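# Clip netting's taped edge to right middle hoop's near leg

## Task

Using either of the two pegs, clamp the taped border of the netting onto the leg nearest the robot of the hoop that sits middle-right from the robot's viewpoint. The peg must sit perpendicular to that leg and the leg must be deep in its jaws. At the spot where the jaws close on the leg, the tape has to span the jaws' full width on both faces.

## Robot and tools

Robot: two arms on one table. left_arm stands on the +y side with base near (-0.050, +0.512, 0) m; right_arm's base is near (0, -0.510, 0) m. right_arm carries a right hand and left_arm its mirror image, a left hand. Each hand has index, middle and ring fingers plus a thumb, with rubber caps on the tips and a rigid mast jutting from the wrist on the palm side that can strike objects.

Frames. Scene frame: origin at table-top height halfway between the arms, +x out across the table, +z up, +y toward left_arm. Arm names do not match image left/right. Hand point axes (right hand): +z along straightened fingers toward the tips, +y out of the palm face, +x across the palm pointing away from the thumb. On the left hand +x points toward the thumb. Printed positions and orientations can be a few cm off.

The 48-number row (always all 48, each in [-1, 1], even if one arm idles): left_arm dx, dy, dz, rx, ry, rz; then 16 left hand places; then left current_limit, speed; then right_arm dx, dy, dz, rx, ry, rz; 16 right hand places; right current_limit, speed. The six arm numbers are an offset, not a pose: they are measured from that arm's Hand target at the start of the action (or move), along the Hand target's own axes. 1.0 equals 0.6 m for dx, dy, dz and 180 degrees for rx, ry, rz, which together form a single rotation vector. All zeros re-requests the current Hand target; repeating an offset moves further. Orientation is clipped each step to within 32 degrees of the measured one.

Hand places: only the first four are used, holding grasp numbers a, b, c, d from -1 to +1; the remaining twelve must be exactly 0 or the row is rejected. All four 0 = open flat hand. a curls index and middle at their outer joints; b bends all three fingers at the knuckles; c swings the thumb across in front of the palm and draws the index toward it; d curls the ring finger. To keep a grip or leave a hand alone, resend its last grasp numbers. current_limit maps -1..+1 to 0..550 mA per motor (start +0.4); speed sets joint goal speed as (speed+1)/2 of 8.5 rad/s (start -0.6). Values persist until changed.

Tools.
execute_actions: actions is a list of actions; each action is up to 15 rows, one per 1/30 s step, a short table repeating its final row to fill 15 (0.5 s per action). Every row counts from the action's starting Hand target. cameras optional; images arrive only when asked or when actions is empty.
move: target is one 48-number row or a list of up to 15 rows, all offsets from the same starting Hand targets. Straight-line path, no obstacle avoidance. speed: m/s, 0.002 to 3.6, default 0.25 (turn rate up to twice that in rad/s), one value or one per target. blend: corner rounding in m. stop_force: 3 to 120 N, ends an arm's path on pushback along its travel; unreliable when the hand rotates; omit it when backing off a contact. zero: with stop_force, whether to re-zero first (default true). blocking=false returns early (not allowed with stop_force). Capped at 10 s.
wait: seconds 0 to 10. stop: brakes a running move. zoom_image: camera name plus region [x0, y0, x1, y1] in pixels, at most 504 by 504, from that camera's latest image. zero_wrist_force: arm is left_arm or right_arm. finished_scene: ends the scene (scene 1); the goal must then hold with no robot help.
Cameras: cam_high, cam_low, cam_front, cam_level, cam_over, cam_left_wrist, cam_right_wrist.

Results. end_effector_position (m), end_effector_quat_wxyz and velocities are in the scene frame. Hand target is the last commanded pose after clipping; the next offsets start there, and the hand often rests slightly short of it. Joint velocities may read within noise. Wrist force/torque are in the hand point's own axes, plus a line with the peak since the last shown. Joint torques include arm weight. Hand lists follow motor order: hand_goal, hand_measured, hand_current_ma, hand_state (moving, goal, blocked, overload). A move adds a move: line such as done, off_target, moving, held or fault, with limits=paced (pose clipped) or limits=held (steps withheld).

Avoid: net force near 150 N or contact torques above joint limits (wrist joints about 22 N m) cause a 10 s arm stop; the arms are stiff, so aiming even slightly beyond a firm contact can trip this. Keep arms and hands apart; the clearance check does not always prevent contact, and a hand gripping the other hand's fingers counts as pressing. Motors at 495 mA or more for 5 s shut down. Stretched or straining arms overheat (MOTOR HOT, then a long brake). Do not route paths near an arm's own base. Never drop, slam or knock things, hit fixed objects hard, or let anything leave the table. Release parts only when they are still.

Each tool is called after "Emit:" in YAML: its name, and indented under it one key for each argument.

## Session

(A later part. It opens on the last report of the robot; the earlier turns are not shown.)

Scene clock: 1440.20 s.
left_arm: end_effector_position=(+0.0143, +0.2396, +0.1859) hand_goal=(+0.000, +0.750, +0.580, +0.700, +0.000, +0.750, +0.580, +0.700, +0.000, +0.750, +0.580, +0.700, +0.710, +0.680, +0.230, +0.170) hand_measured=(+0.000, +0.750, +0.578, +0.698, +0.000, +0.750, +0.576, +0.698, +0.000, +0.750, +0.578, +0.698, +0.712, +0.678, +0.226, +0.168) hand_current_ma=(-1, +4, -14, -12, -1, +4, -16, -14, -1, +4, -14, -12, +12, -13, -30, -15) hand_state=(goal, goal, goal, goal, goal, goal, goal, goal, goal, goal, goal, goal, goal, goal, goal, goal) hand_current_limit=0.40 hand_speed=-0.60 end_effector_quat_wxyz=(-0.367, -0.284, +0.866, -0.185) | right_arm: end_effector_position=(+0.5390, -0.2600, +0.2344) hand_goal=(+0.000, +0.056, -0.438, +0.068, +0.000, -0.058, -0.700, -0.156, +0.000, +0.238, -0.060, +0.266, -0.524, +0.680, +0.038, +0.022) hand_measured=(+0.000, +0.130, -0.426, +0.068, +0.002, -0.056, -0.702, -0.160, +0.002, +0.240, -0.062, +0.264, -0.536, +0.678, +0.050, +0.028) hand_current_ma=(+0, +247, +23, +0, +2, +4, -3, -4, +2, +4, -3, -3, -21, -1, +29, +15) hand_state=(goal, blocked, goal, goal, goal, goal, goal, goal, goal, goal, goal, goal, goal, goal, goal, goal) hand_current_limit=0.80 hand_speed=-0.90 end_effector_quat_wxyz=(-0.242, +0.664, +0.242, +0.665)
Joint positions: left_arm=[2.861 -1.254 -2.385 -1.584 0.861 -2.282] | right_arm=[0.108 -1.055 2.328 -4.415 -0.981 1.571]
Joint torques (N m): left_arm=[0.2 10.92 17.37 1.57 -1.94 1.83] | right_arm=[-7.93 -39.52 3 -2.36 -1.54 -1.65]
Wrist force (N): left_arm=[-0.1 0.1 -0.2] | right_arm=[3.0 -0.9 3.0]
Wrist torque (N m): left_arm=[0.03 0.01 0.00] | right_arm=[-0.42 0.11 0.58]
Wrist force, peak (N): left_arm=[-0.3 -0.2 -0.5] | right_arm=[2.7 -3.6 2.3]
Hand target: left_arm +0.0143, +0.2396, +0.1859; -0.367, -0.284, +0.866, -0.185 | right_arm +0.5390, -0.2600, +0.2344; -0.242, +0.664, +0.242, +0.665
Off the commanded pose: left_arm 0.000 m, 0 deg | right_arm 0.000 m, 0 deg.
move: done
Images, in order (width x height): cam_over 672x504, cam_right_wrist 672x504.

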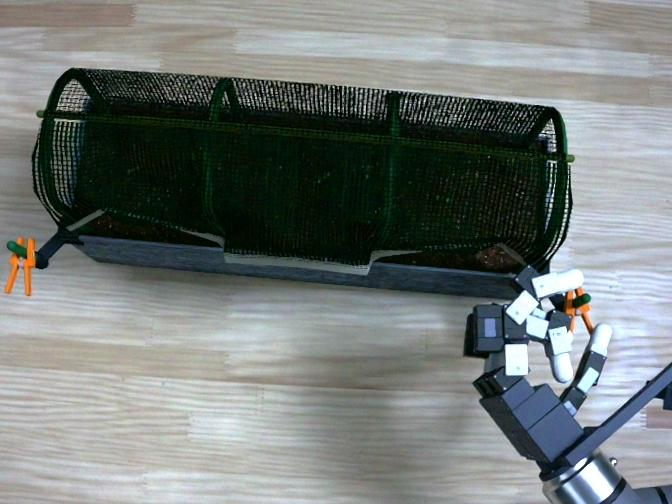

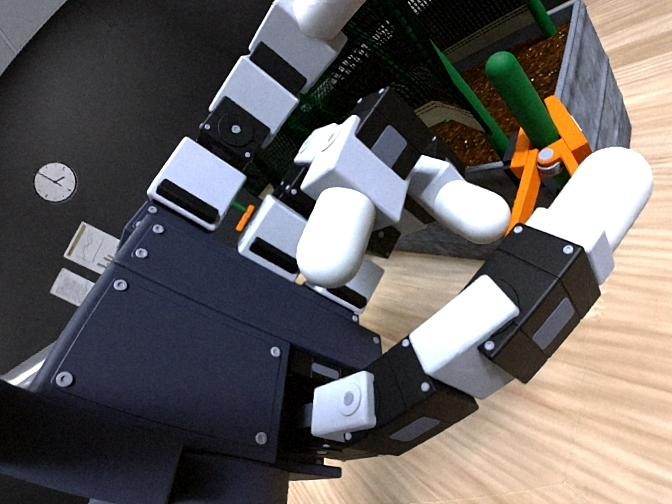

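Emit:
move:
  target:
    - [0,0,0,0,0,0, 0,0,0,0,0,0,0,0,0,0,0,0,0,0,0,0, 0.4,-0.6, 0,-0.0051,0.0043,0,0,0, 0.7,0.5,0.77,0.4, 0,0,0,0,0,0,0,0,0,0,0,0, 0.8,-0.9]
  speed: 0.06
  cameras: ["cam_over","cam_right_wrist"]

Emit:
zoom_image:
  camera: "cam_right_wrist"
  region: [340, 30, 672, 279]

Emit:
zoom_image:
  camera: "cam_over"
  region: [520, 260, 620, 350]

Scene clock: 1449.33 s.
left_arm: end_effector_position=(+0.0143, +0.2396, +0.1859) hand_goal=(+0.000, +0.750, +0.580, +0.700, +0.000, +0.750, +0.580, +0.700, +0.000, +0.750, +0.580, +0.700, +0.710, +0.680, +0.230, +0.170) hand_measured=(+0.000, +0.750, +0.578, +0.698, +0.000, +0.750, +0.576, +0.698, +0.000, +0.750, +0.578, +0.698, +0.712, +0.678, +0.226, +0.168) hand_current_ma=(-1, +4, -14, -12, -1, +4, -16, -14, -1, +4, -14, -12, +12, -13, -30, -15) hand_state=(goal, goal, goal, goal, goal, goal, goal, goal, goal, goal, goal, goal, goal, goal, goal, goal) hand_current_limit=0.40 hand_speed=-0.60 end_effector_quat_wxyz=(-0.367, -0.284, +0.866, -0.185) | right_arm: end_effector_position=(+0.5390, -0.2559, +0.2344) hand_goal=(+0.000, -0.084, -0.364, +0.136, +0.000, -0.220, -0.640, -0.084, +0.000, +0.082, -0.060, +0.290, -0.528, +0.680, +0.038, +0.050) hand_measured=(+0.000, -0.082, -0.362, +0.134, +0.002, -0.216, -0.642, -0.088, +0.002, +0.084, -0.062, +0.288, -0.538, +0.678, +0.046, +0.054) hand_current_ma=(+0, +3, +1, -3, +2, +4, -3, -4, +2, +4, -3, -3, -17, -1, +20, +7) hand_state=(goal, goal, goal, goal, goal, goal, goal, goal, goal, goal, goal, goal, goal, goal, goal, goal) hand_current_limit=0.80 hand_speed=-0.90 end_effector_quat_wxyz=(-0.242, +0.664, +0.242, +0.665)
Joint positions: left_arm=[2.861 -1.254 -2.385 -1.584 0.861 -2.282] | right_arm=[0.12 -1.053 2.322 -4.411 -0.993 1.571]
Joint torques (N m): left_arm=[0.46 10.8 15.99 1.38 -1.82 2.03] | right_arm=[-4.54 -18.49 -9.93 -1.19 1.15 -0.94]
Wrist force (N): left_arm=[0.1 0.0 -0.2] | right_arm=[2.4 -0.5 0.1]
Wrist torque (N m): left_arm=[0.01 -0.02 0.02] | right_arm=[-0.48 0.07 0.59]
Wrist force, peak (N): left_arm=[-0.2 0.1 -0.5] | right_arm=[3.1 -1.2 3.4]
Hand target: left_arm +0.0143, +0.2396, +0.1859; -0.367, -0.284, +0.866, -0.185 | right_arm +0.5390, -0.2560, +0.2344; -0.242, +0.664, +0.242, +0.665
Off the commanded pose: left_arm 0.000 m, 0 deg | right_arm 0.000 m, 0 deg.
move: done
Images, in order (width x height): cam_over 672x504, cam_right_wrist 672x504.

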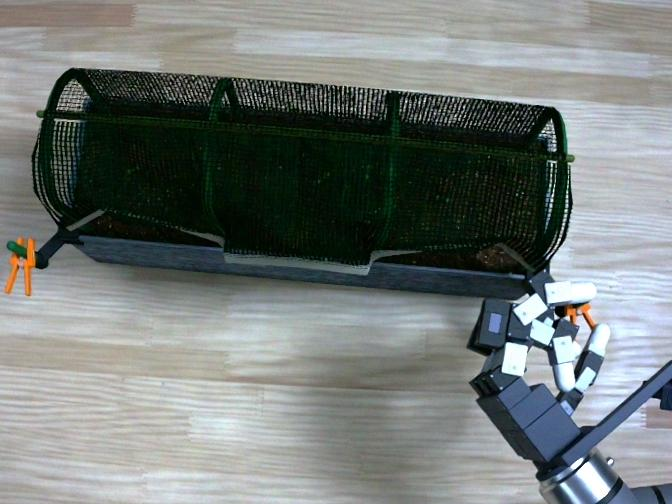

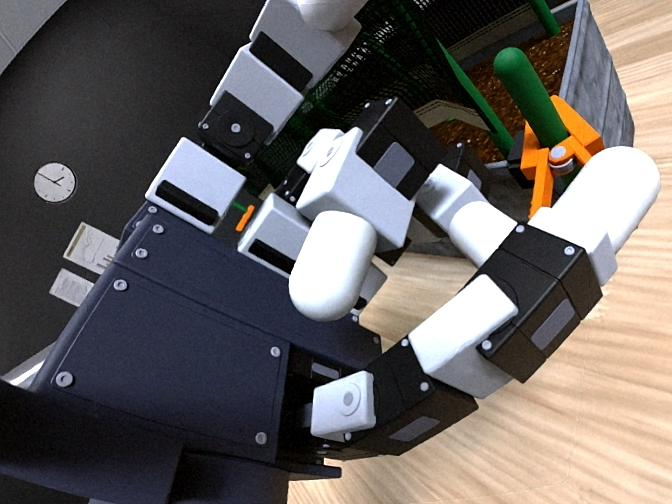

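Scaled by 1.518 from the camera's 672x504 image, which has a finer 960x720 frame.

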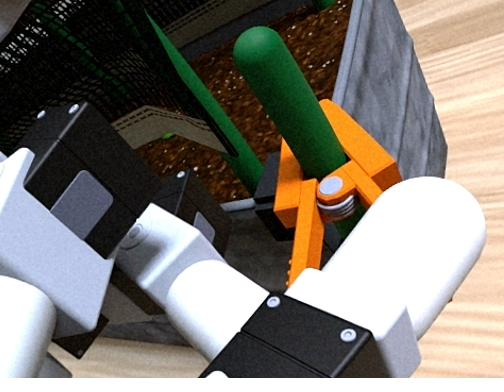

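Scaled by 5.040 from the camera's 672x504 image, which has a finer 960x720 frame.

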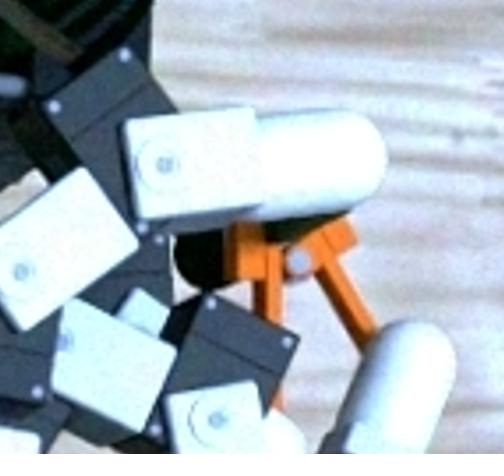

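Emit:
move:
  target:
    - [0,0,0,0,0,0, 0,0,0,0,0,0,0,0,0,0,0,0,0,0,0,0, 0.4,-0.6, 0,0,0,0,0,0, 0.88,0.05,0.77,0.4, 0,0,0,0,0,0,0,0,0,0,0,0, 0.8,-0.8]
    - [0,0,0,0,0,0, 0,0,0,0,0,0,0,0,0,0,0,0,0,0,0,0, 0.4,-0.6, 0,0.0107,0.0128,0,0,0, 0.88,0.05,0.77,0.4, 0,0,0,0,0,0,0,0,0,0,0,0, 0.8,-0.8]
  speed: 0.06
  cameras: ["cam_over","cam_right_wrist"]

Emit:
zoom_image:
  camera: "cam_right_wrist"
  region: [340, 30, 672, 279]

Emit:
zoom_image:
  camera: "cam_over"
  region: [520, 260, 620, 350]

Scene clock: 1495.60 s.
left_arm: end_effector_position=(+0.0143, +0.2396, +0.1859) hand_goal=(+0.000, +0.750, +0.580, +0.700, +0.000, +0.750, +0.580, +0.700, +0.000, +0.750, +0.580, +0.700, +0.710, +0.680, +0.230, +0.170) hand_measured=(+0.000, +0.750, +0.578, +0.698, +0.000, +0.750, +0.576, +0.698, +0.000, +0.750, +0.578, +0.698, +0.712, +0.678, +0.226, +0.168) hand_current_ma=(-1, +4, -14, -12, -1, +4, -16, -14, -1, +4, -14, -12, +12, -13, -30, -15) hand_state=(goal, goal, goal, goal, goal, goal, goal, goal, goal, goal, goal, goal, goal, goal, goal, goal) hand_current_limit=0.40 hand_speed=-0.60 end_effector_quat_wxyz=(-0.367, -0.284, +0.866, -0.185) | right_arm: end_effector_position=(+0.5491, -0.2560, +0.2344) hand_goal=(+0.000, +0.542, -0.660, -0.126, +0.000, +0.522, -0.838, -0.344, +0.000, +0.776, -0.060, +0.182, -0.510, +0.680, +0.038, -0.068) hand_measured=(+0.000, +0.540, -0.658, -0.124, +0.002, +0.520, -0.834, -0.340, +0.002, +0.774, -0.062, +0.184, -0.542, +0.672, +0.048, -0.064) hand_current_ma=(+0, -3, +3, +3, +2, -4, +4, +4, +2, -4, -3, +3, -83, -15, +24, +9) hand_state=(goal, goal, goal, goal, goal, goal, goal, goal, goal, goal, goal, goal, blocked, goal, goal, goal) hand_current_limit=0.80 hand_speed=-0.80 end_effector_quat_wxyz=(-0.242, +0.664, +0.242, +0.665)
Joint positions: left_arm=[2.861 -1.254 -2.385 -1.584 0.861 -2.282] | right_arm=[0.116 -1.044 2.296 -4.395 -0.99 1.571]
Joint torques (N m): left_arm=[-1.23 11.28 16.49 1.34 -1.82 1.66] | right_arm=[-2.13 -31.37 1.19 -2.49 0.04 -1.1]
Wrist force (N): left_arm=[-0.1 -0.2 -0.1] | right_arm=[3.1 -1.4 -0.7]
Wrist torque (N m): left_arm=[-0.02 0.00 0.00] | right_arm=[-0.54 -0.07 0.50]
Wrist force, peak (N): left_arm=[0.3 0.2 -0.3] | right_arm=[3.5 -1.8 -0.6]
Hand target: left_arm +0.0143, +0.2396, +0.1859; -0.367, -0.284, +0.866, -0.185 | right_arm +0.5490, -0.2560, +0.2344; -0.242, +0.664, +0.242, +0.665
Off the commanded pose: left_arm 0.000 m, 0 deg | right_arm 0.000 m, 0 deg.
move: done
Images, in order (width x height): cam_over 672x504, cam_right_wrist 672x504.

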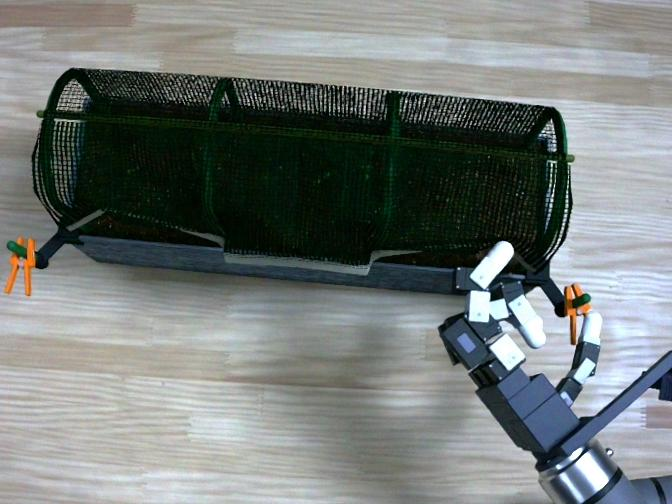

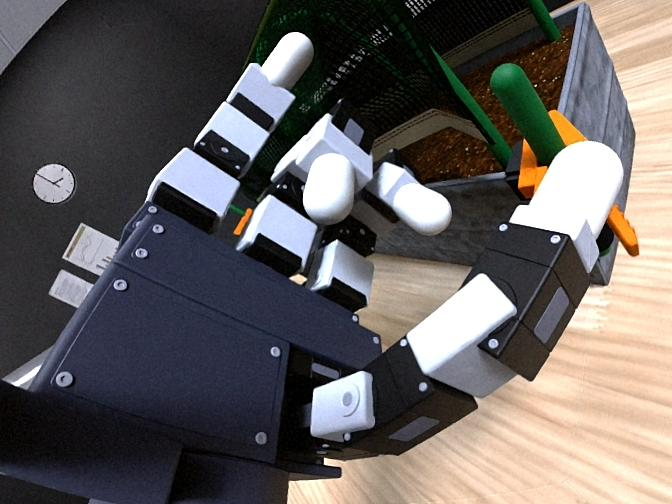

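Scaled by 1.518 from the camera's 672x504 image, which has a finer 960x720 frame.

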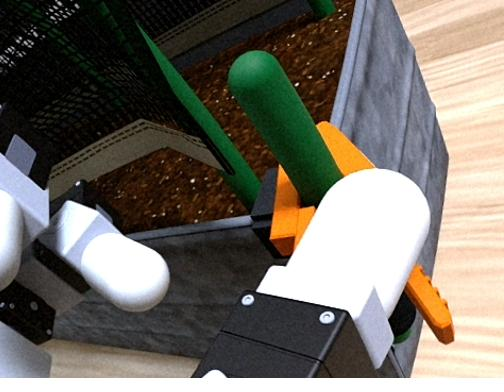

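Scaled by 5.040 from the camera's 672x504 image, which has a finer 960x720 frame.

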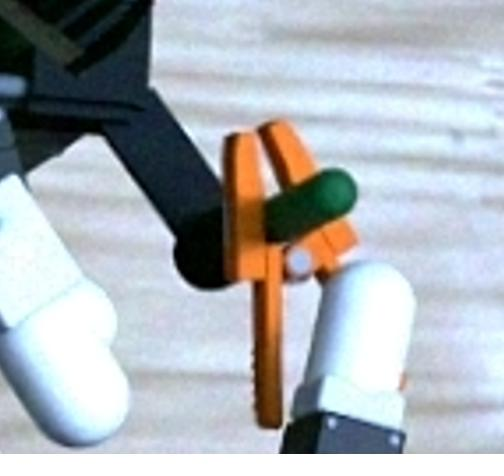

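Emit:
move:
  target: [0,0,0,0,0,0, 0,0,0,0,0,0,0,0,0,0,0,0,0,0,0,0, 0.4,-0.6, 0.0833,0,0,0,0,0, 0.88,0.05,0.77,0.4, 0,0,0,0,0,0,0,0,0,0,0,0, 0.8,-0.8]
  speed: 0.05
  cameras: ["cam_over","cam_right_wrist","cam_low"]

Emit:
zoom_image:
  camera: "cam_right_wrist"
  region: [420, 0, 672, 252]

Emit:
zoom_image:
  camera: "cam_over"
  region: [520, 260, 620, 350]

Emit:
zoom_image:
  camera: "cam_low"
  region: [110, 130, 210, 205]

Scene clock: 1506.53 s.
left_arm: end_effector_position=(+0.0143, +0.2396, +0.1859) hand_goal=(+0.000, +0.750, +0.580, +0.700, +0.000, +0.750, +0.580, +0.700, +0.000, +0.750, +0.580, +0.700, +0.710, +0.680, +0.230, +0.170) hand_measured=(+0.000, +0.750, +0.578, +0.698, +0.000, +0.750, +0.576, +0.698, +0.000, +0.750, +0.578, +0.698, +0.712, +0.678, +0.226, +0.168) hand_current_ma=(-1, +4, -14, -12, -1, +4, -16, -14, -1, +4, -14, -12, +12, -13, -30, -15) hand_state=(goal, goal, goal, goal, goal, goal, goal, goal, goal, goal, goal, goal, goal, goal, goal, goal) hand_current_limit=0.40 hand_speed=-0.60 end_effector_quat_wxyz=(-0.367, -0.284, +0.866, -0.185) | right_arm: end_effector_position=(+0.5490, -0.2560, +0.2845) hand_goal=(+0.000, +0.542, -0.660, -0.126, +0.000, +0.522, -0.838, -0.344, +0.000, +0.776, -0.060, +0.182, -0.510, +0.680, +0.038, -0.068) hand_measured=(+0.000, +0.540, -0.658, -0.124, +0.002, +0.520, -0.834, -0.340, +0.002, +0.774, -0.062, +0.184, -0.502, +0.680, +0.040, -0.066) hand_current_ma=(+0, -3, +3, +3, +2, -4, +4, +4, +2, -4, -3, +3, +11, +0, +3, +4) hand_state=(goal, goal, goal, goal, goal, goal, goal, goal, goal, goal, goal, goal, goal, goal, goal, goal) hand_current_limit=0.80 hand_speed=-0.80 end_effector_quat_wxyz=(-0.242, +0.664, +0.242, +0.665)
Joint positions: left_arm=[2.861 -1.254 -2.385 -1.584 0.861 -2.282] | right_arm=[0.116 -1.189 2.288 -4.242 -0.99 1.571]
Joint torques (N m): left_arm=[-0.43 10.84 17.39 1.42 -1.97 2.16] | right_arm=[7.9 -14.3 -5.76 -3.87 0.35 -0.77]
Wrist force (N): left_arm=[-0.2 0.2 0.0] | right_arm=[1.3 -0.3 0.8]
Wrist torque (N m): left_arm=[0.02 0.02 -0.02] | right_arm=[-0.39 0.07 0.55]
Wrist force, peak (N): left_arm=[0.1 0.1 -0.5] | right_arm=[3.8 -1.1 -0.2]
Hand target: left_arm +0.0143, +0.2396, +0.1859; -0.367, -0.284, +0.866, -0.185 | right_arm +0.5490, -0.2560, +0.2844; -0.242, +0.664, +0.242, +0.665
Off the commanded pose: left_arm 0.000 m, 0 deg | right_arm 0.000 m, 0 deg.
move: done
Images, in order (width x height): cam_low 672x504, cam_over 672x504, cam_right_wrist 672x504.

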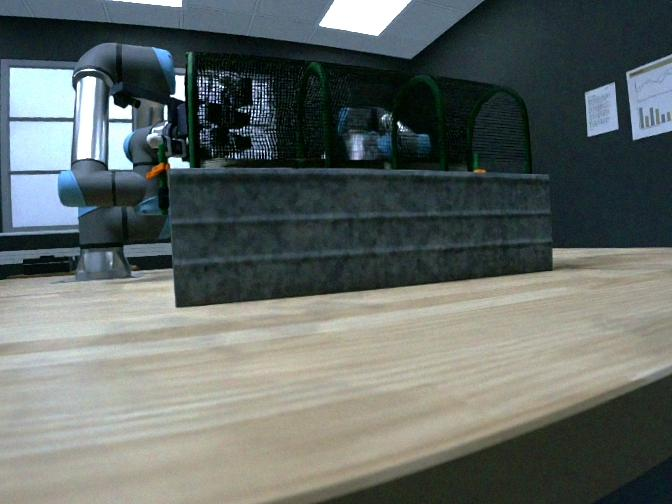

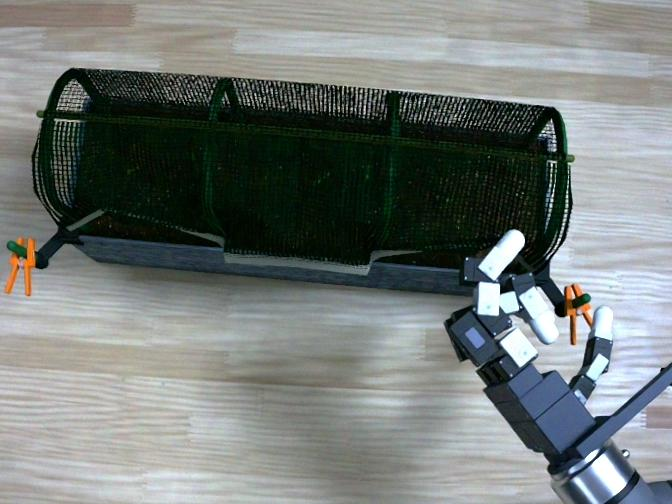

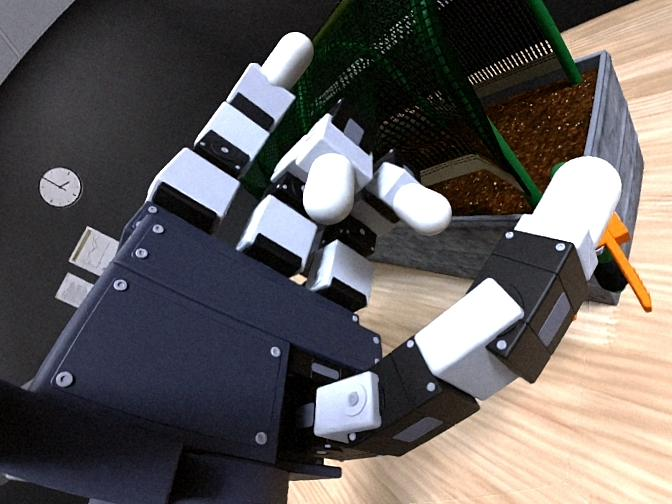

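Scaled by 2.000 from the camera's 672x504 image, which has a finer 960x720 frame.

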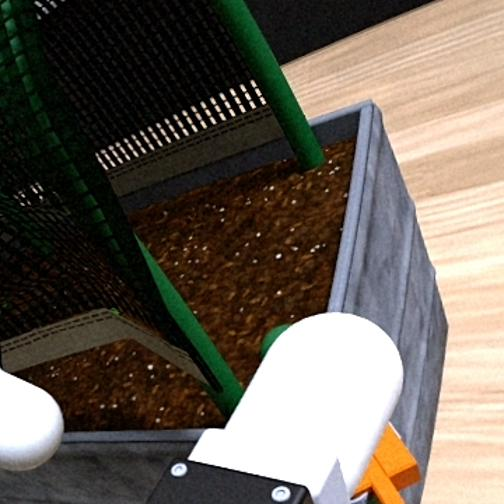

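Scaled by 5.040 from the camera's 672x504 image, which has a finer 960x720 frame.

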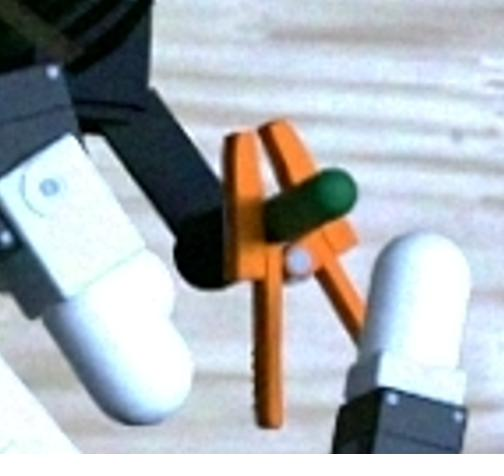

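Scaled by 5.040 from the camera's 672x504 image, which has a finer 960x720 frame.

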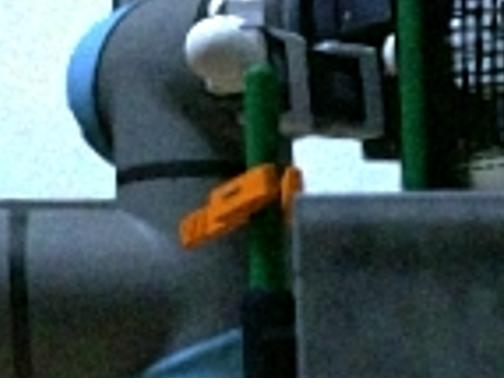

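Emit:
move:
  target:
    - [0,0,0,0,0,0, 0,0,0,0,0,0,0,0,0,0,0,0,0,0,0,0, 0.4,-0.6, 0,0.0387,-0.0368,0,0,0, 0.88,0.05,0.77,0.4, 0,0,0,0,0,0,0,0,0,0,0,0, 0.8,-0.8]
    - [0,0,0,0,0,0, 0,0,0,0,0,0,0,0,0,0,0,0,0,0,0,0, 0.4,-0.6, -0.0833,0.0387,-0.0368,0,0,0, 0.88,0.05,0.77,0.4, 0,0,0,0,0,0,0,0,0,0,0,0, 0.8,-0.8]
  speed: 0.07
  cameras: ["cam_over","cam_right_wrist"]

Emit:
zoom_image:
  camera: "cam_right_wrist"
  region: [340, 30, 672, 279]

Emit:
zoom_image:
  camera: "cam_over"
  region: [520, 260, 620, 350]

Scene clock: 1544.20 s.
left_arm: end_effector_position=(+0.0143, +0.2396, +0.1859) hand_goal=(+0.000, +0.750, +0.580, +0.700, +0.000, +0.750, +0.580, +0.700, +0.000, +0.750, +0.580, +0.700, +0.710, +0.680, +0.230, +0.170) hand_measured=(+0.000, +0.750, +0.578, +0.698, +0.000, +0.750, +0.576, +0.698, +0.000, +0.750, +0.578, +0.698, +0.712, +0.678, +0.226, +0.168) hand_current_ma=(-1, +4, -14, -12, -1, +4, -16, -14, -1, +4, -14, -12, +12, -13, -30, -15) hand_state=(goal, goal, goal, goal, goal, goal, goal, goal, goal, goal, goal, goal, goal, goal, goal, goal) hand_current_limit=0.40 hand_speed=-0.60 end_effector_quat_wxyz=(-0.367, -0.284, +0.866, -0.185) | right_arm: end_effector_position=(+0.5470, -0.2880, +0.2343) hand_goal=(+0.000, +0.542, -0.660, -0.126, +0.000, +0.522, -0.838, -0.344, +0.000, +0.776, -0.060, +0.182, -0.510, +0.680, +0.038, -0.068) hand_measured=(+0.000, +0.540, -0.658, -0.124, +0.002, +0.520, -0.836, -0.340, +0.002, +0.774, -0.062, +0.184, -0.502, +0.680, +0.040, -0.066) hand_current_ma=(+0, -2, +3, +3, +2, -2, +3, +4, +2, -2, -3, +3, +12, +0, +2, +4) hand_state=(goal, goal, goal, goal, goal, goal, goal, goal, goal, goal, goal, goal, goal, goal, goal, goal) hand_current_limit=0.80 hand_speed=-0.80 end_effector_quat_wxyz=(-0.242, +0.664, +0.242, +0.665)
Joint positions: left_arm=[2.861 -1.254 -2.385 -1.584 0.861 -2.282] | right_arm=[0.019 -1.06 2.342 -4.424 -0.893 1.571]
Joint torques (N m): left_arm=[-1.21 11.55 16.27 1.54 -2.15 1.92] | right_arm=[10.9 -34.9 -14.19 -1.43 1.12 1.2]
Wrist force (N): left_arm=[-0.1 0.0 0.1] | right_arm=[1.1 -0.4 0.8]
Wrist torque (N m): left_arm=[0.00 0.01 0.00] | right_arm=[-0.41 0.10 0.51]
Wrist force, peak (N): left_arm=[-0.2 0.0 -0.6] | right_arm=[1.8 -2.1 1.2]
Hand target: left_arm +0.0143, +0.2396, +0.1859; -0.367, -0.284, +0.866, -0.185 | right_arm +0.5470, -0.2880, +0.2344; -0.242, +0.664, +0.242, +0.665
Off the commanded pose: left_arm 0.000 m, 0 deg | right_arm 0.000 m, 0 deg.
move: done
Images, in order (width x height): cam_over 672x504, cam_right_wrist 672x504.

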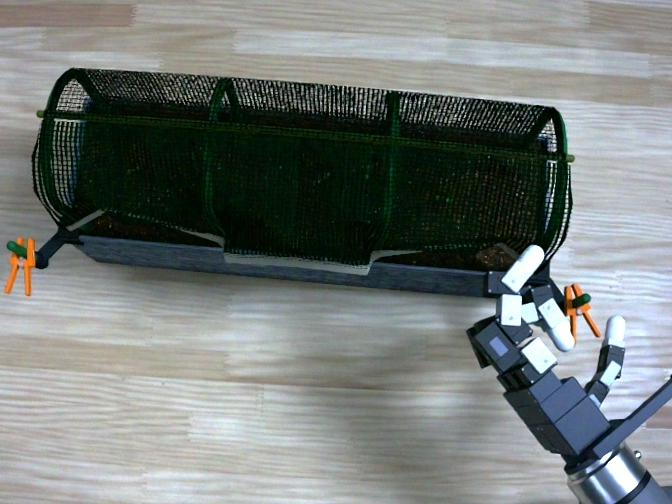

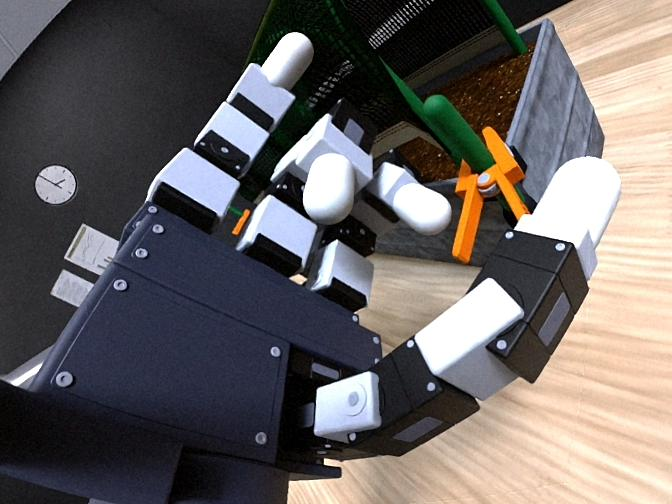

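Scaled by 1.518 from the camera's 672x504 image, which has a finer 960x720 frame.

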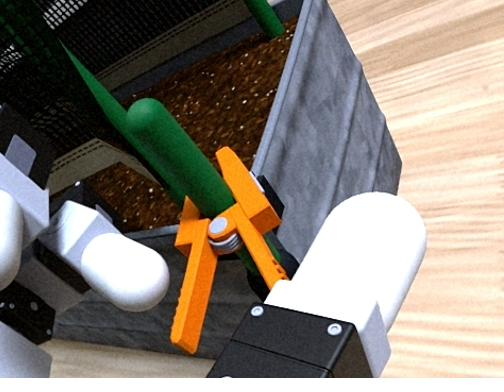

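Scaled by 5.040 from the camera's 672x504 image, which has a finer 960x720 frame.

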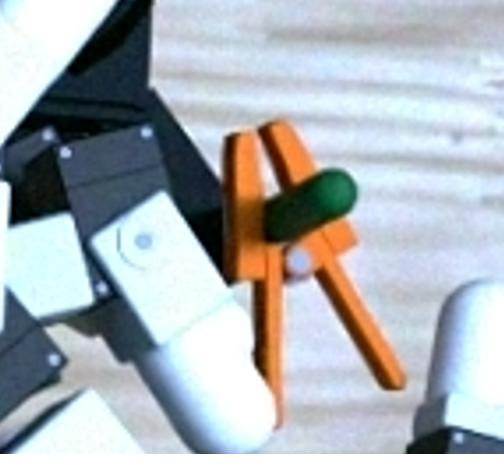

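Emit:
move:
  target: [0,0,0,0,0,0, 0,0,0,0,0,0,0,0,0,0,0,0,0,0,0,0, 0.4,-0.6, 0,-0.0345,0.0289,0,0,0, 0.88,0.05,0.77,0.4, 0,0,0,0,0,0,0,0,0,0,0,0, 0.8,-0.8]
  speed: 0.03
  cameras: ["cam_over","cam_right_wrist"]

Emit:
zoom_image:
  camera: "cam_right_wrist"
  region: [340, 30, 672, 279]

Emit:
zoom_image:
  camera: "cam_over"
  region: [520, 260, 620, 350]

Scene clock: 1553.67 s.
left_arm: end_effector_position=(+0.0143, +0.2396, +0.1859) hand_goal=(+0.000, +0.750, +0.580, +0.700, +0.000, +0.750, +0.580, +0.700, +0.000, +0.750, +0.580, +0.700, +0.710, +0.680, +0.230, +0.170) hand_measured=(+0.000, +0.750, +0.578, +0.698, +0.000, +0.750, +0.576, +0.698, +0.000, +0.750, +0.578, +0.698, +0.712, +0.678, +0.226, +0.168) hand_current_ma=(-1, +4, -14, -12, -1, +4, -16, -14, -1, +4, -14, -12, +12, -13, -30, -15) hand_state=(goal, goal, goal, goal, goal, goal, goal, goal, goal, goal, goal, goal, goal, goal, goal, goal) hand_current_limit=0.40 hand_speed=-0.60 end_effector_quat_wxyz=(-0.367, -0.284, +0.866, -0.185) | right_arm: end_effector_position=(+0.5470, -0.2608, +0.2344) hand_goal=(+0.000, +0.542, -0.660, -0.126, +0.000, +0.522, -0.838, -0.344, +0.000, +0.776, -0.060, +0.182, -0.510, +0.680, +0.038, -0.068) hand_measured=(+0.000, +0.540, -0.658, -0.124, +0.002, +0.520, -0.836, -0.340, +0.002, +0.774, -0.062, +0.184, -0.536, +0.674, +0.052, -0.060) hand_current_ma=(+0, -2, +3, +3, +2, -2, +3, +4, +2, -1, -3, +3, -62, -10, +34, +16) hand_state=(goal, goal, goal, goal, goal, goal, goal, goal, goal, goal, goal, goal, blocked, goal, goal, goal) hand_current_limit=0.80 hand_speed=-0.80 end_effector_quat_wxyz=(-0.242, +0.664, +0.242, +0.665)
Joint positions: left_arm=[2.861 -1.254 -2.385 -1.584 0.861 -2.282] | right_arm=[0.102 -1.048 2.308 -4.402 -0.976 1.571]
Joint torques (N m): left_arm=[-1.16 11.91 16.55 1.55 -2.03 2.02] | right_arm=[-8.94 -27.82 1.66 -2.42 1.93 -1.35]
Wrist force (N): left_arm=[-0.1 0.0 -0.2] | right_arm=[2.7 0.8 -0.1]
Wrist torque (N m): left_arm=[0.01 0.01 0.00] | right_arm=[-0.36 -0.03 0.47]
Wrist force, peak (N): left_arm=[0.3 -0.2 -0.3] | right_arm=[3.2 0.6 0.1]
Hand target: left_arm +0.0143, +0.2396, +0.1859; -0.367, -0.284, +0.866, -0.185 | right_arm +0.5470, -0.2610, +0.2344; -0.242, +0.664, +0.242, +0.665
Off the commanded pose: left_arm 0.000 m, 0 deg | right_arm 0.000 m, 0 deg.
move: done
Images, in order (width x height): cam_over 672x504, cam_right_wrist 672x504.

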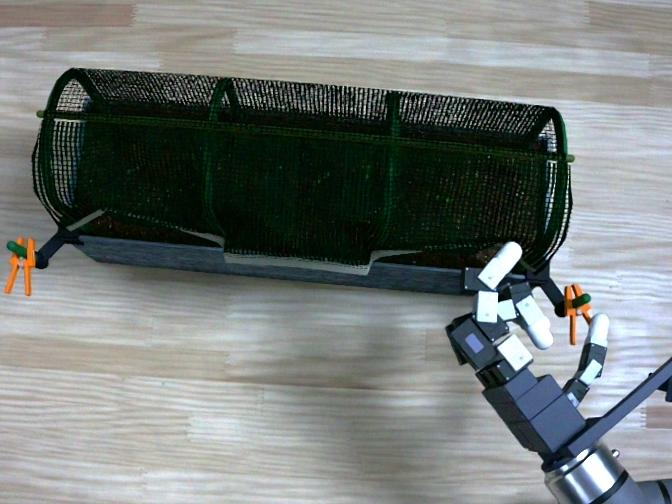

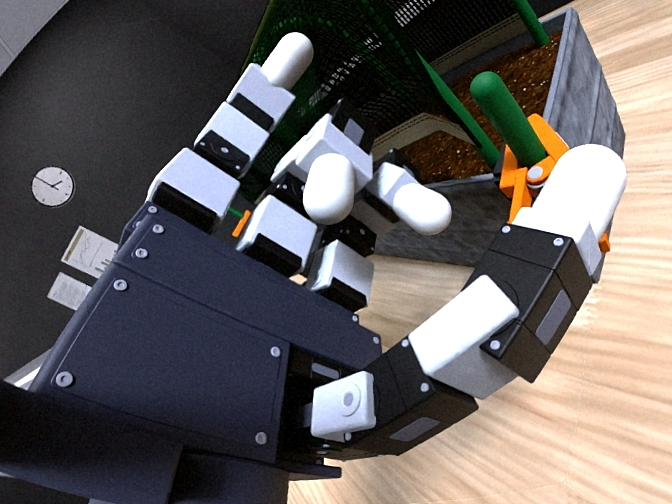

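Scaled by 1.518 from the camera's 672x504 image, which has a finer 960x720 frame.

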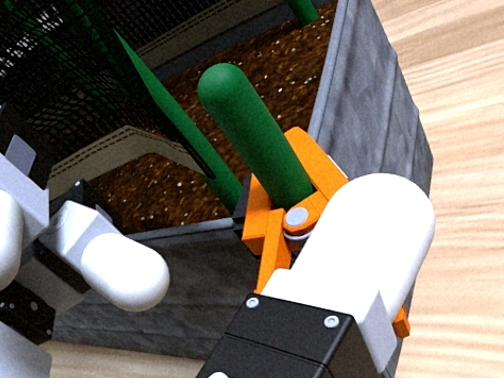

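Scaled by 5.040 from the camera's 672x504 image, which has a finer 960x720 frame.

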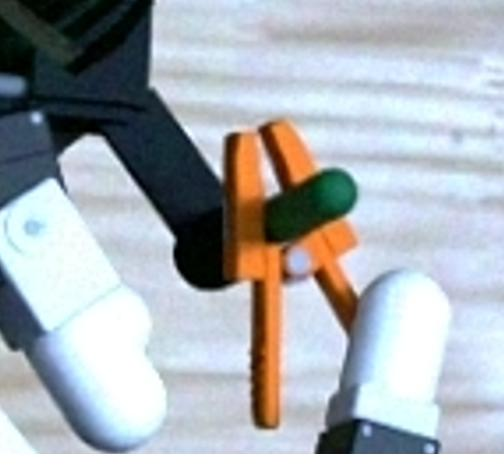

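Emit:
move:
  target:
    - [0,0,0,0,0,0, 0,0,0,0,0,0,0,0,0,0,0,0,0,0,0,0, 0.4,-0.6, 0.03,0,0,0,0,0, 0.88,0.05,0.77,0.4, 0,0,0,0,0,0,0,0,0,0,0,0, 0.8,-0.8]
    - [0,0,0,0,0,0, 0,0,0,0,0,0,0,0,0,0,0,0,0,0,0,0, 0.4,-0.6, 0.03,0.0383,-0.0322,0,0,0, 0.88,0.05,0.75,0.4, 0,0,0,0,0,0,0,0,0,0,0,0, 0.8,-0.8]
    - [0,0,0,0,0,0, 0,0,0,0,0,0,0,0,0,0,0,0,0,0,0,0, 0.4,-0.6, -0.01,0.0383,-0.0322,0,0,0, 0.88,0.05,0.75,0.4, 0,0,0,0,0,0,0,0,0,0,0,0, 0.8,-0.8]
  speed: 0.06
  cameras: ["cam_over","cam_right_wrist","cam_low"]

Emit:
zoom_image:
  camera: "cam_right_wrist"
  region: [340, 30, 672, 279]

Emit:
zoom_image:
  camera: "cam_low"
  region: [110, 130, 210, 205]

Scene clock: 1569.67 s.
left_arm: end_effector_position=(+0.0143, +0.2396, +0.1859) hand_goal=(+0.000, +0.750, +0.580, +0.700, +0.000, +0.750, +0.580, +0.700, +0.000, +0.750, +0.580, +0.700, +0.710, +0.680, +0.230, +0.170) hand_measured=(+0.000, +0.750, +0.578, +0.698, +0.000, +0.750, +0.576, +0.698, +0.000, +0.750, +0.578, +0.698, +0.712, +0.678, +0.226, +0.168) hand_current_ma=(-1, +4, -14, -12, -1, +4, -16, -14, -1, +4, -14, -12, +12, -13, -30, -15) hand_state=(goal, goal, goal, goal, goal, goal, goal, goal, goal, goal, goal, goal, goal, goal, goal, goal) hand_current_limit=0.40 hand_speed=-0.60 end_effector_quat_wxyz=(-0.367, -0.284, +0.866, -0.185) | right_arm: end_effector_position=(+0.5469, -0.2910, +0.2283) hand_goal=(+0.000, +0.548, -0.650, -0.126, +0.000, +0.522, -0.838, -0.350, +0.000, +0.770, -0.060, +0.182, -0.476, +0.680, +0.042, -0.064) hand_measured=(+0.000, +0.546, -0.652, -0.124, +0.002, +0.522, -0.836, -0.346, +0.002, +0.772, -0.062, +0.184, -0.468, +0.680, +0.040, -0.066) hand_current_ma=(+0, -3, -3, +3, +2, +0, +3, +4, +2, +3, -2, +3, +12, +0, -2, -2) hand_state=(goal, goal, goal, goal, goal, goal, goal, goal, goal, goal, goal, goal, goal, goal, goal, goal) hand_current_limit=0.80 hand_speed=-0.80 end_effector_quat_wxyz=(-0.242, +0.664, +0.242, +0.665)
Joint positions: left_arm=[2.861 -1.254 -2.385 -1.584 0.861 -2.282] | right_arm=[0.01 -1.042 2.346 -4.445 -0.883 1.571]
Joint torques (N m): left_arm=[-0.61 11.81 17.32 1.68 -2 1.93] | right_arm=[10.17 -40.37 -15 -0.27 0.8 1.19]
Wrist force (N): left_arm=[0.0 0.0 -0.4] | right_arm=[1.0 -0.3 0.8]
Wrist torque (N m): left_arm=[0.03 -0.01 0.00] | right_arm=[-0.40 0.11 0.53]
Wrist force, peak (N): left_arm=[0.0 0.3 -0.6] | right_arm=[1.4 -3.7 1.3]
Hand target: left_arm +0.0143, +0.2396, +0.1859; -0.367, -0.284, +0.866, -0.185 | right_arm +0.5469, -0.2910, +0.2284; -0.242, +0.664, +0.242, +0.665
Off the commanded pose: left_arm 0.000 m, 0 deg | right_arm 0.000 m, 0 deg.
move: done
Images, in order (width x height): cam_low 672x504, cam_over 672x504, cam_right_wrist 672x504.

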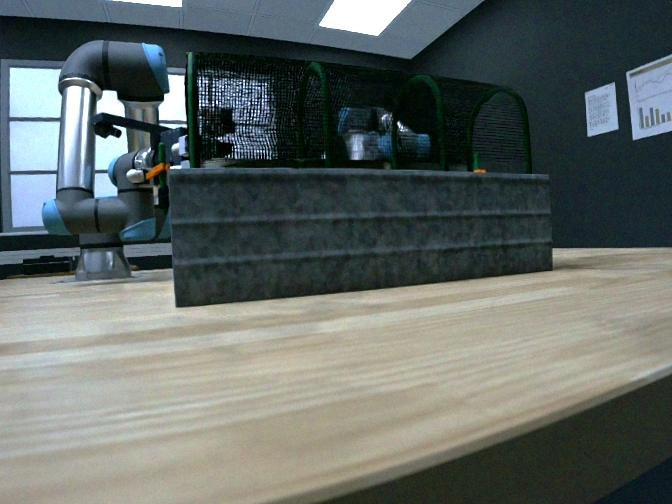

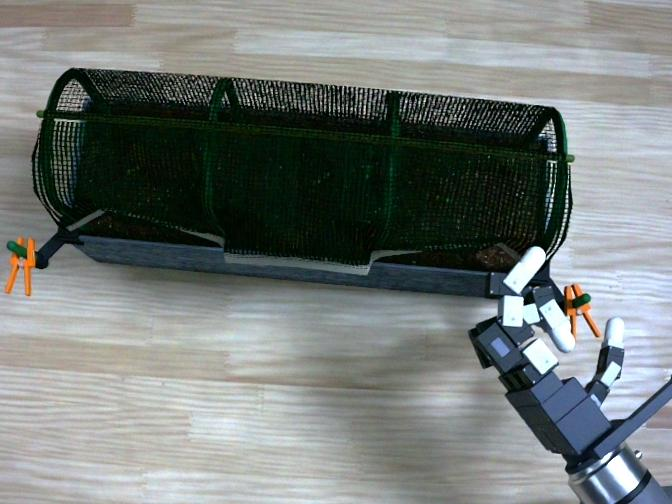

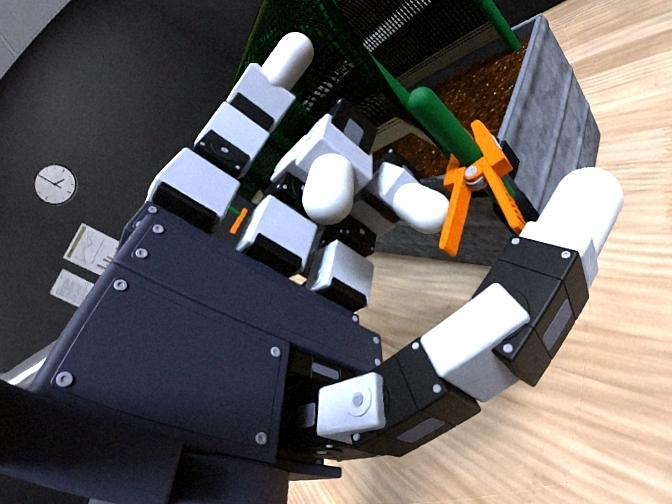

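Scaled by 1.518 from the camera's 672x504 image, which has a finer 960x720 frame.

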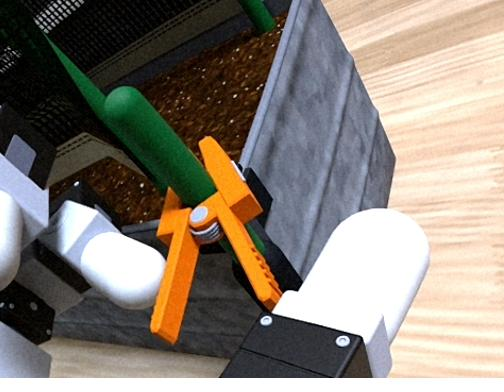

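Scaled by 5.040 from the camera's 672x504 image, which has a finer 960x720 frame.

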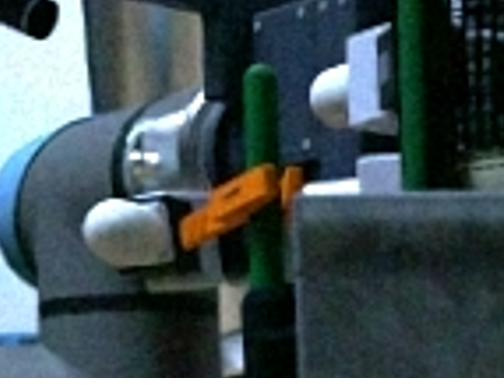

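Emit:
move:
  target: [0,0,0,0,0,0, 0,0,0,0,0,0,0,0,0,0,0,0,0,0,0,0, 0.4,-0.6, 0,-0.0383,0.0322,0,0,0, 0.88,0.05,0.75,0.4, 0,0,0,0,0,0,0,0,0,0,0,0, 0.8,-0.8]
  speed: 0.03
  cameras: ["cam_over","cam_right_wrist"]

Emit:
zoom_image:
  camera: "cam_right_wrist"
  region: [340, 30, 672, 279]

Emit:
zoom_image:
  camera: "cam_over"
  region: [520, 260, 620, 350]

Scene clock: 1576.40 s.
left_arm: end_effector_position=(+0.0143, +0.2396, +0.1859) hand_goal=(+0.000, +0.750, +0.580, +0.700, +0.000, +0.750, +0.580, +0.700, +0.000, +0.750, +0.580, +0.700, +0.710, +0.680, +0.230, +0.170) hand_measured=(+0.000, +0.750, +0.578, +0.698, +0.000, +0.750, +0.576, +0.698, +0.000, +0.750, +0.578, +0.698, +0.712, +0.678, +0.226, +0.168) hand_current_ma=(-1, +4, -14, -12, -1, +4, -16, -14, -1, +4, -14, -12, +12, -13, -30, -15) hand_state=(goal, goal, goal, goal, goal, goal, goal, goal, goal, goal, goal, goal, goal, goal, goal, goal) hand_current_limit=0.40 hand_speed=-0.60 end_effector_quat_wxyz=(-0.367, -0.284, +0.866, -0.185) | right_arm: end_effector_position=(+0.5470, -0.2608, +0.2284) hand_goal=(+0.000, +0.548, -0.650, -0.126, +0.000, +0.522, -0.838, -0.350, +0.000, +0.770, -0.060, +0.182, -0.476, +0.680, +0.042, -0.064) hand_measured=(+0.000, +0.546, -0.652, -0.124, +0.002, +0.522, -0.836, -0.346, +0.002, +0.772, -0.062, +0.184, -0.484, +0.678, +0.120, -0.030) hand_current_ma=(+0, -2, -2, +3, +2, -1, +3, +4, +2, +1, -2, +3, -13, -1, +350, +121) hand_state=(goal, goal, goal, goal, goal, goal, goal, goal, goal, goal, goal, goal, goal, goal, blocked, blocked) hand_current_limit=0.80 hand_speed=-0.80 end_effector_quat_wxyz=(-0.242, +0.664, +0.242, +0.665)
Joint positions: left_arm=[2.861 -1.254 -2.385 -1.584 0.861 -2.282] | right_arm=[0.102 -1.03 2.308 -4.42 -0.976 1.571]
Joint torques (N m): left_arm=[-0.21 12.97 16.05 1.61 -2.08 2.12] | right_arm=[-7.1 -27.67 0.73 -2.12 2.3 -1.67]
Wrist force (N): left_arm=[-0.2 0.2 0.1] | right_arm=[1.7 0.9 -6.5]
Wrist torque (N m): left_arm=[0.01 0.02 -0.02] | right_arm=[-0.50 -0.12 0.50]
Wrist force, peak (N): left_arm=[0.0 0.2 -0.5] | right_arm=[2.0 0.5 -7.6]
Hand target: left_arm +0.0143, +0.2396, +0.1859; -0.367, -0.284, +0.866, -0.185 | right_arm +0.5470, -0.2610, +0.2284; -0.242, +0.664, +0.242, +0.665
Off the commanded pose: left_arm 0.000 m, 0 deg | right_arm 0.000 m, 0 deg.
move: done
Images, in order (width x height): cam_over 672x504, cam_right_wrist 672x504.

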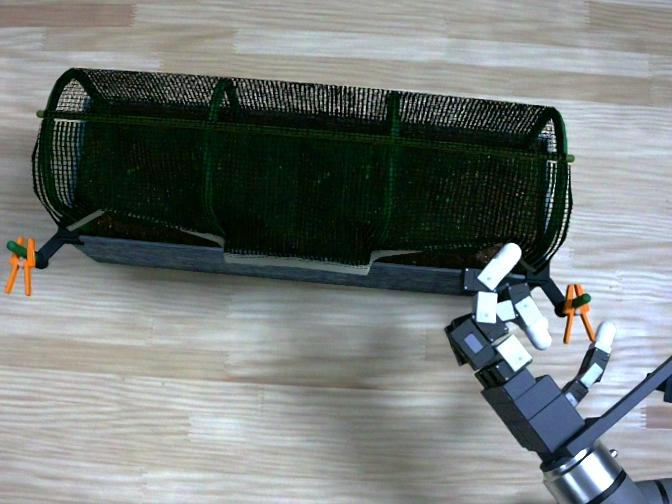

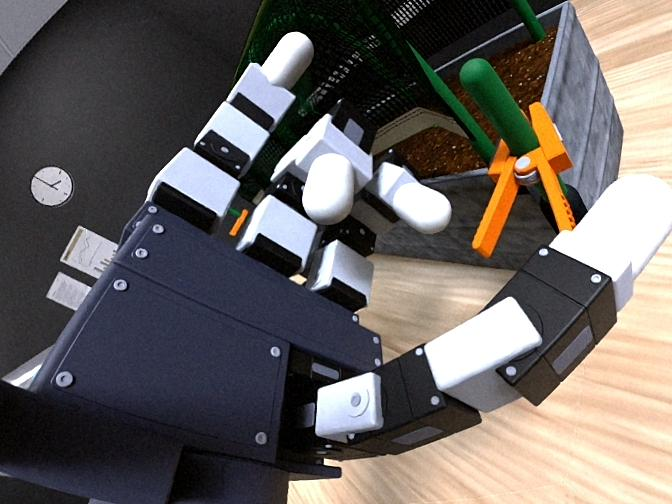

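Scaled by 1.518 from the camera's 672x504 image, which has a finer 960x720 frame.

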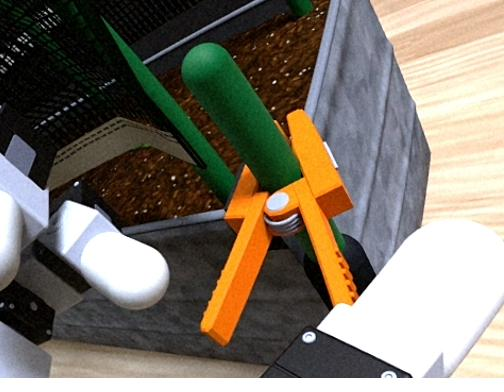

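Scaled by 5.040 from the camera's 672x504 image, which has a finer 960x720 frame.

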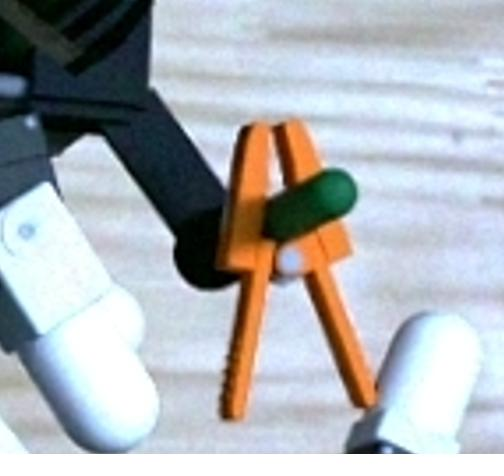

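Emit:
move:
  target:
    - [0,0,0,0,0,0, 0,0,0,0,0,0,0,0,0,0,0,0,0,0,0,0, 0.4,-0.6, 0,0,0,0,0,0, 0.82,0.14,0.75,0.4, 0,0,0,0,0,0,0,0,0,0,0,0, 0.8,-0.8]
    - [0,0,0,0,0,0, 0,0,0,0,0,0,0,0,0,0,0,0,0,0,0,0, 0.4,-0.6, 0,0,0,0,0,0, 0.76,0.24,0.75,0.4, 0,0,0,0,0,0,0,0,0,0,0,0, 0.8,-0.85]
  speed: 0.03
  cameras: ["cam_over","cam_right_wrist"]

Emit:
zoom_image:
  camera: "cam_right_wrist"
  region: [340, 30, 672, 279]

Emit:
zoom_image:
  camera: "cam_over"
  region: [520, 260, 620, 350]

Scene clock: 1591.83 s.
left_arm: end_effector_position=(+0.0143, +0.2396, +0.1859) hand_goal=(+0.000, +0.750, +0.580, +0.700, +0.000, +0.750, +0.580, +0.700, +0.000, +0.750, +0.580, +0.700, +0.710, +0.680, +0.230, +0.170) hand_measured=(+0.000, +0.750, +0.578, +0.698, +0.000, +0.750, +0.576, +0.698, +0.000, +0.750, +0.578, +0.698, +0.712, +0.678, +0.226, +0.168) hand_current_ma=(-1, +4, -14, -12, -1, +4, -16, -14, -1, +4, -14, -12, +12, -13, -30, -15) hand_state=(goal, goal, goal, goal, goal, goal, goal, goal, goal, goal, goal, goal, goal, goal, goal, goal) hand_current_limit=0.40 hand_speed=-0.60 end_effector_quat_wxyz=(-0.367, -0.284, +0.866, -0.185) | right_arm: end_effector_position=(+0.5470, -0.2610, +0.2284) hand_goal=(+0.000, +0.280, -0.484, +0.026, +0.000, +0.220, -0.684, -0.176, +0.000, +0.474, -0.060, +0.232, -0.488, +0.680, +0.042, -0.008) hand_measured=(+0.000, +0.282, -0.486, +0.024, +0.002, +0.222, -0.686, -0.180, +0.002, +0.476, -0.062, +0.230, -0.488, +0.678, +0.114, +0.004) hand_current_ma=(+0, +3, -3, -3, +2, +4, -4, -4, +2, +4, -2, -3, +1, -1, +315, +35) hand_state=(goal, goal, goal, goal, goal, goal, goal, goal, goal, goal, goal, goal, goal, goal, blocked, goal) hand_current_limit=0.80 hand_speed=-0.85 end_effector_quat_wxyz=(-0.242, +0.664, +0.242, +0.665)
Joint positions: left_arm=[2.861 -1.254 -2.385 -1.584 0.861 -2.282] | right_arm=[0.102 -1.03 2.308 -4.42 -0.976 1.571]
Joint torques (N m): left_arm=[-1.01 12.77 16.62 1.36 -2.2 1.81] | right_arm=[-6.65 -41.05 0.57 -2.97 0.83 -1.38]
Wrist force (N): left_arm=[0.0 0.2 -0.3] | right_arm=[1.5 0.0 -2.9]
Wrist torque (N m): left_arm=[0.04 0.00 0.00] | right_arm=[-0.47 0.01 0.57]
Wrist force, peak (N): left_arm=[-0.2 0.2 -0.4] | right_arm=[2.2 0.5 -6.5]
Hand target: left_arm +0.0143, +0.2396, +0.1859; -0.367, -0.284, +0.866, -0.185 | right_arm +0.5470, -0.2610, +0.2284; -0.242, +0.664, +0.242, +0.665
Off the commanded pose: left_arm 0.000 m, 0 deg | right_arm 0.000 m, 0 deg.
move: done
Images, in order (width x height): cam_over 672x504, cam_right_wrist 672x504.

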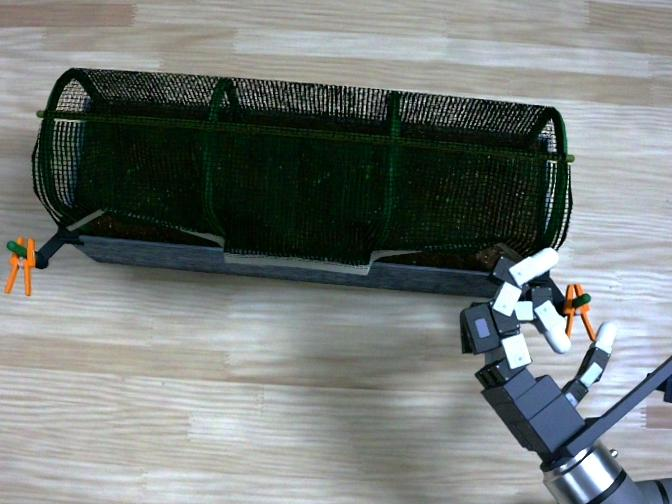

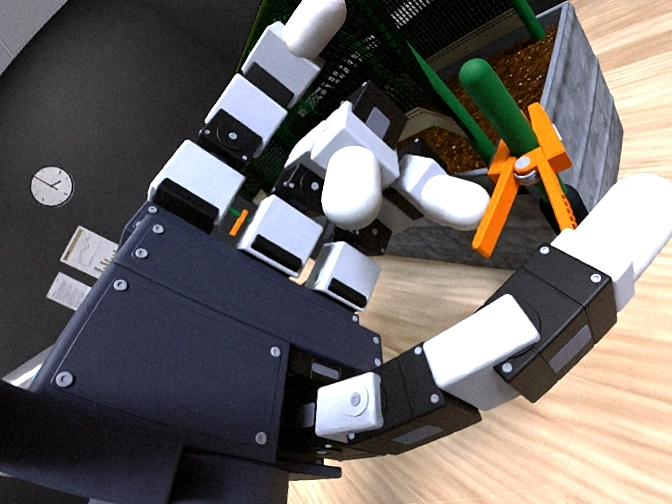

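Scaled by 1.518 from the camera's 672x504 image, which has a finer 960x720 frame.

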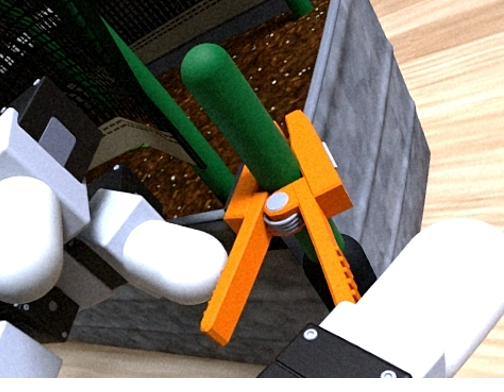

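Scaled by 5.040 from the camera's 672x504 image, which has a finer 960x720 frame.

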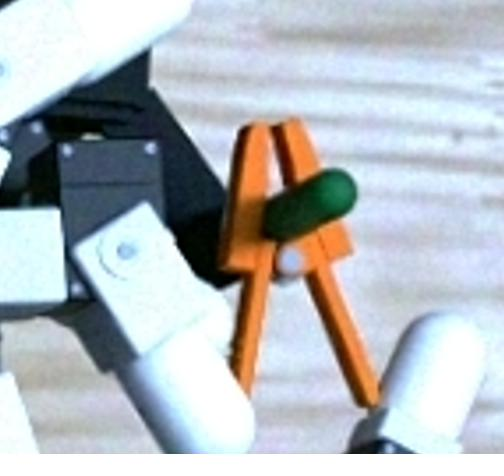

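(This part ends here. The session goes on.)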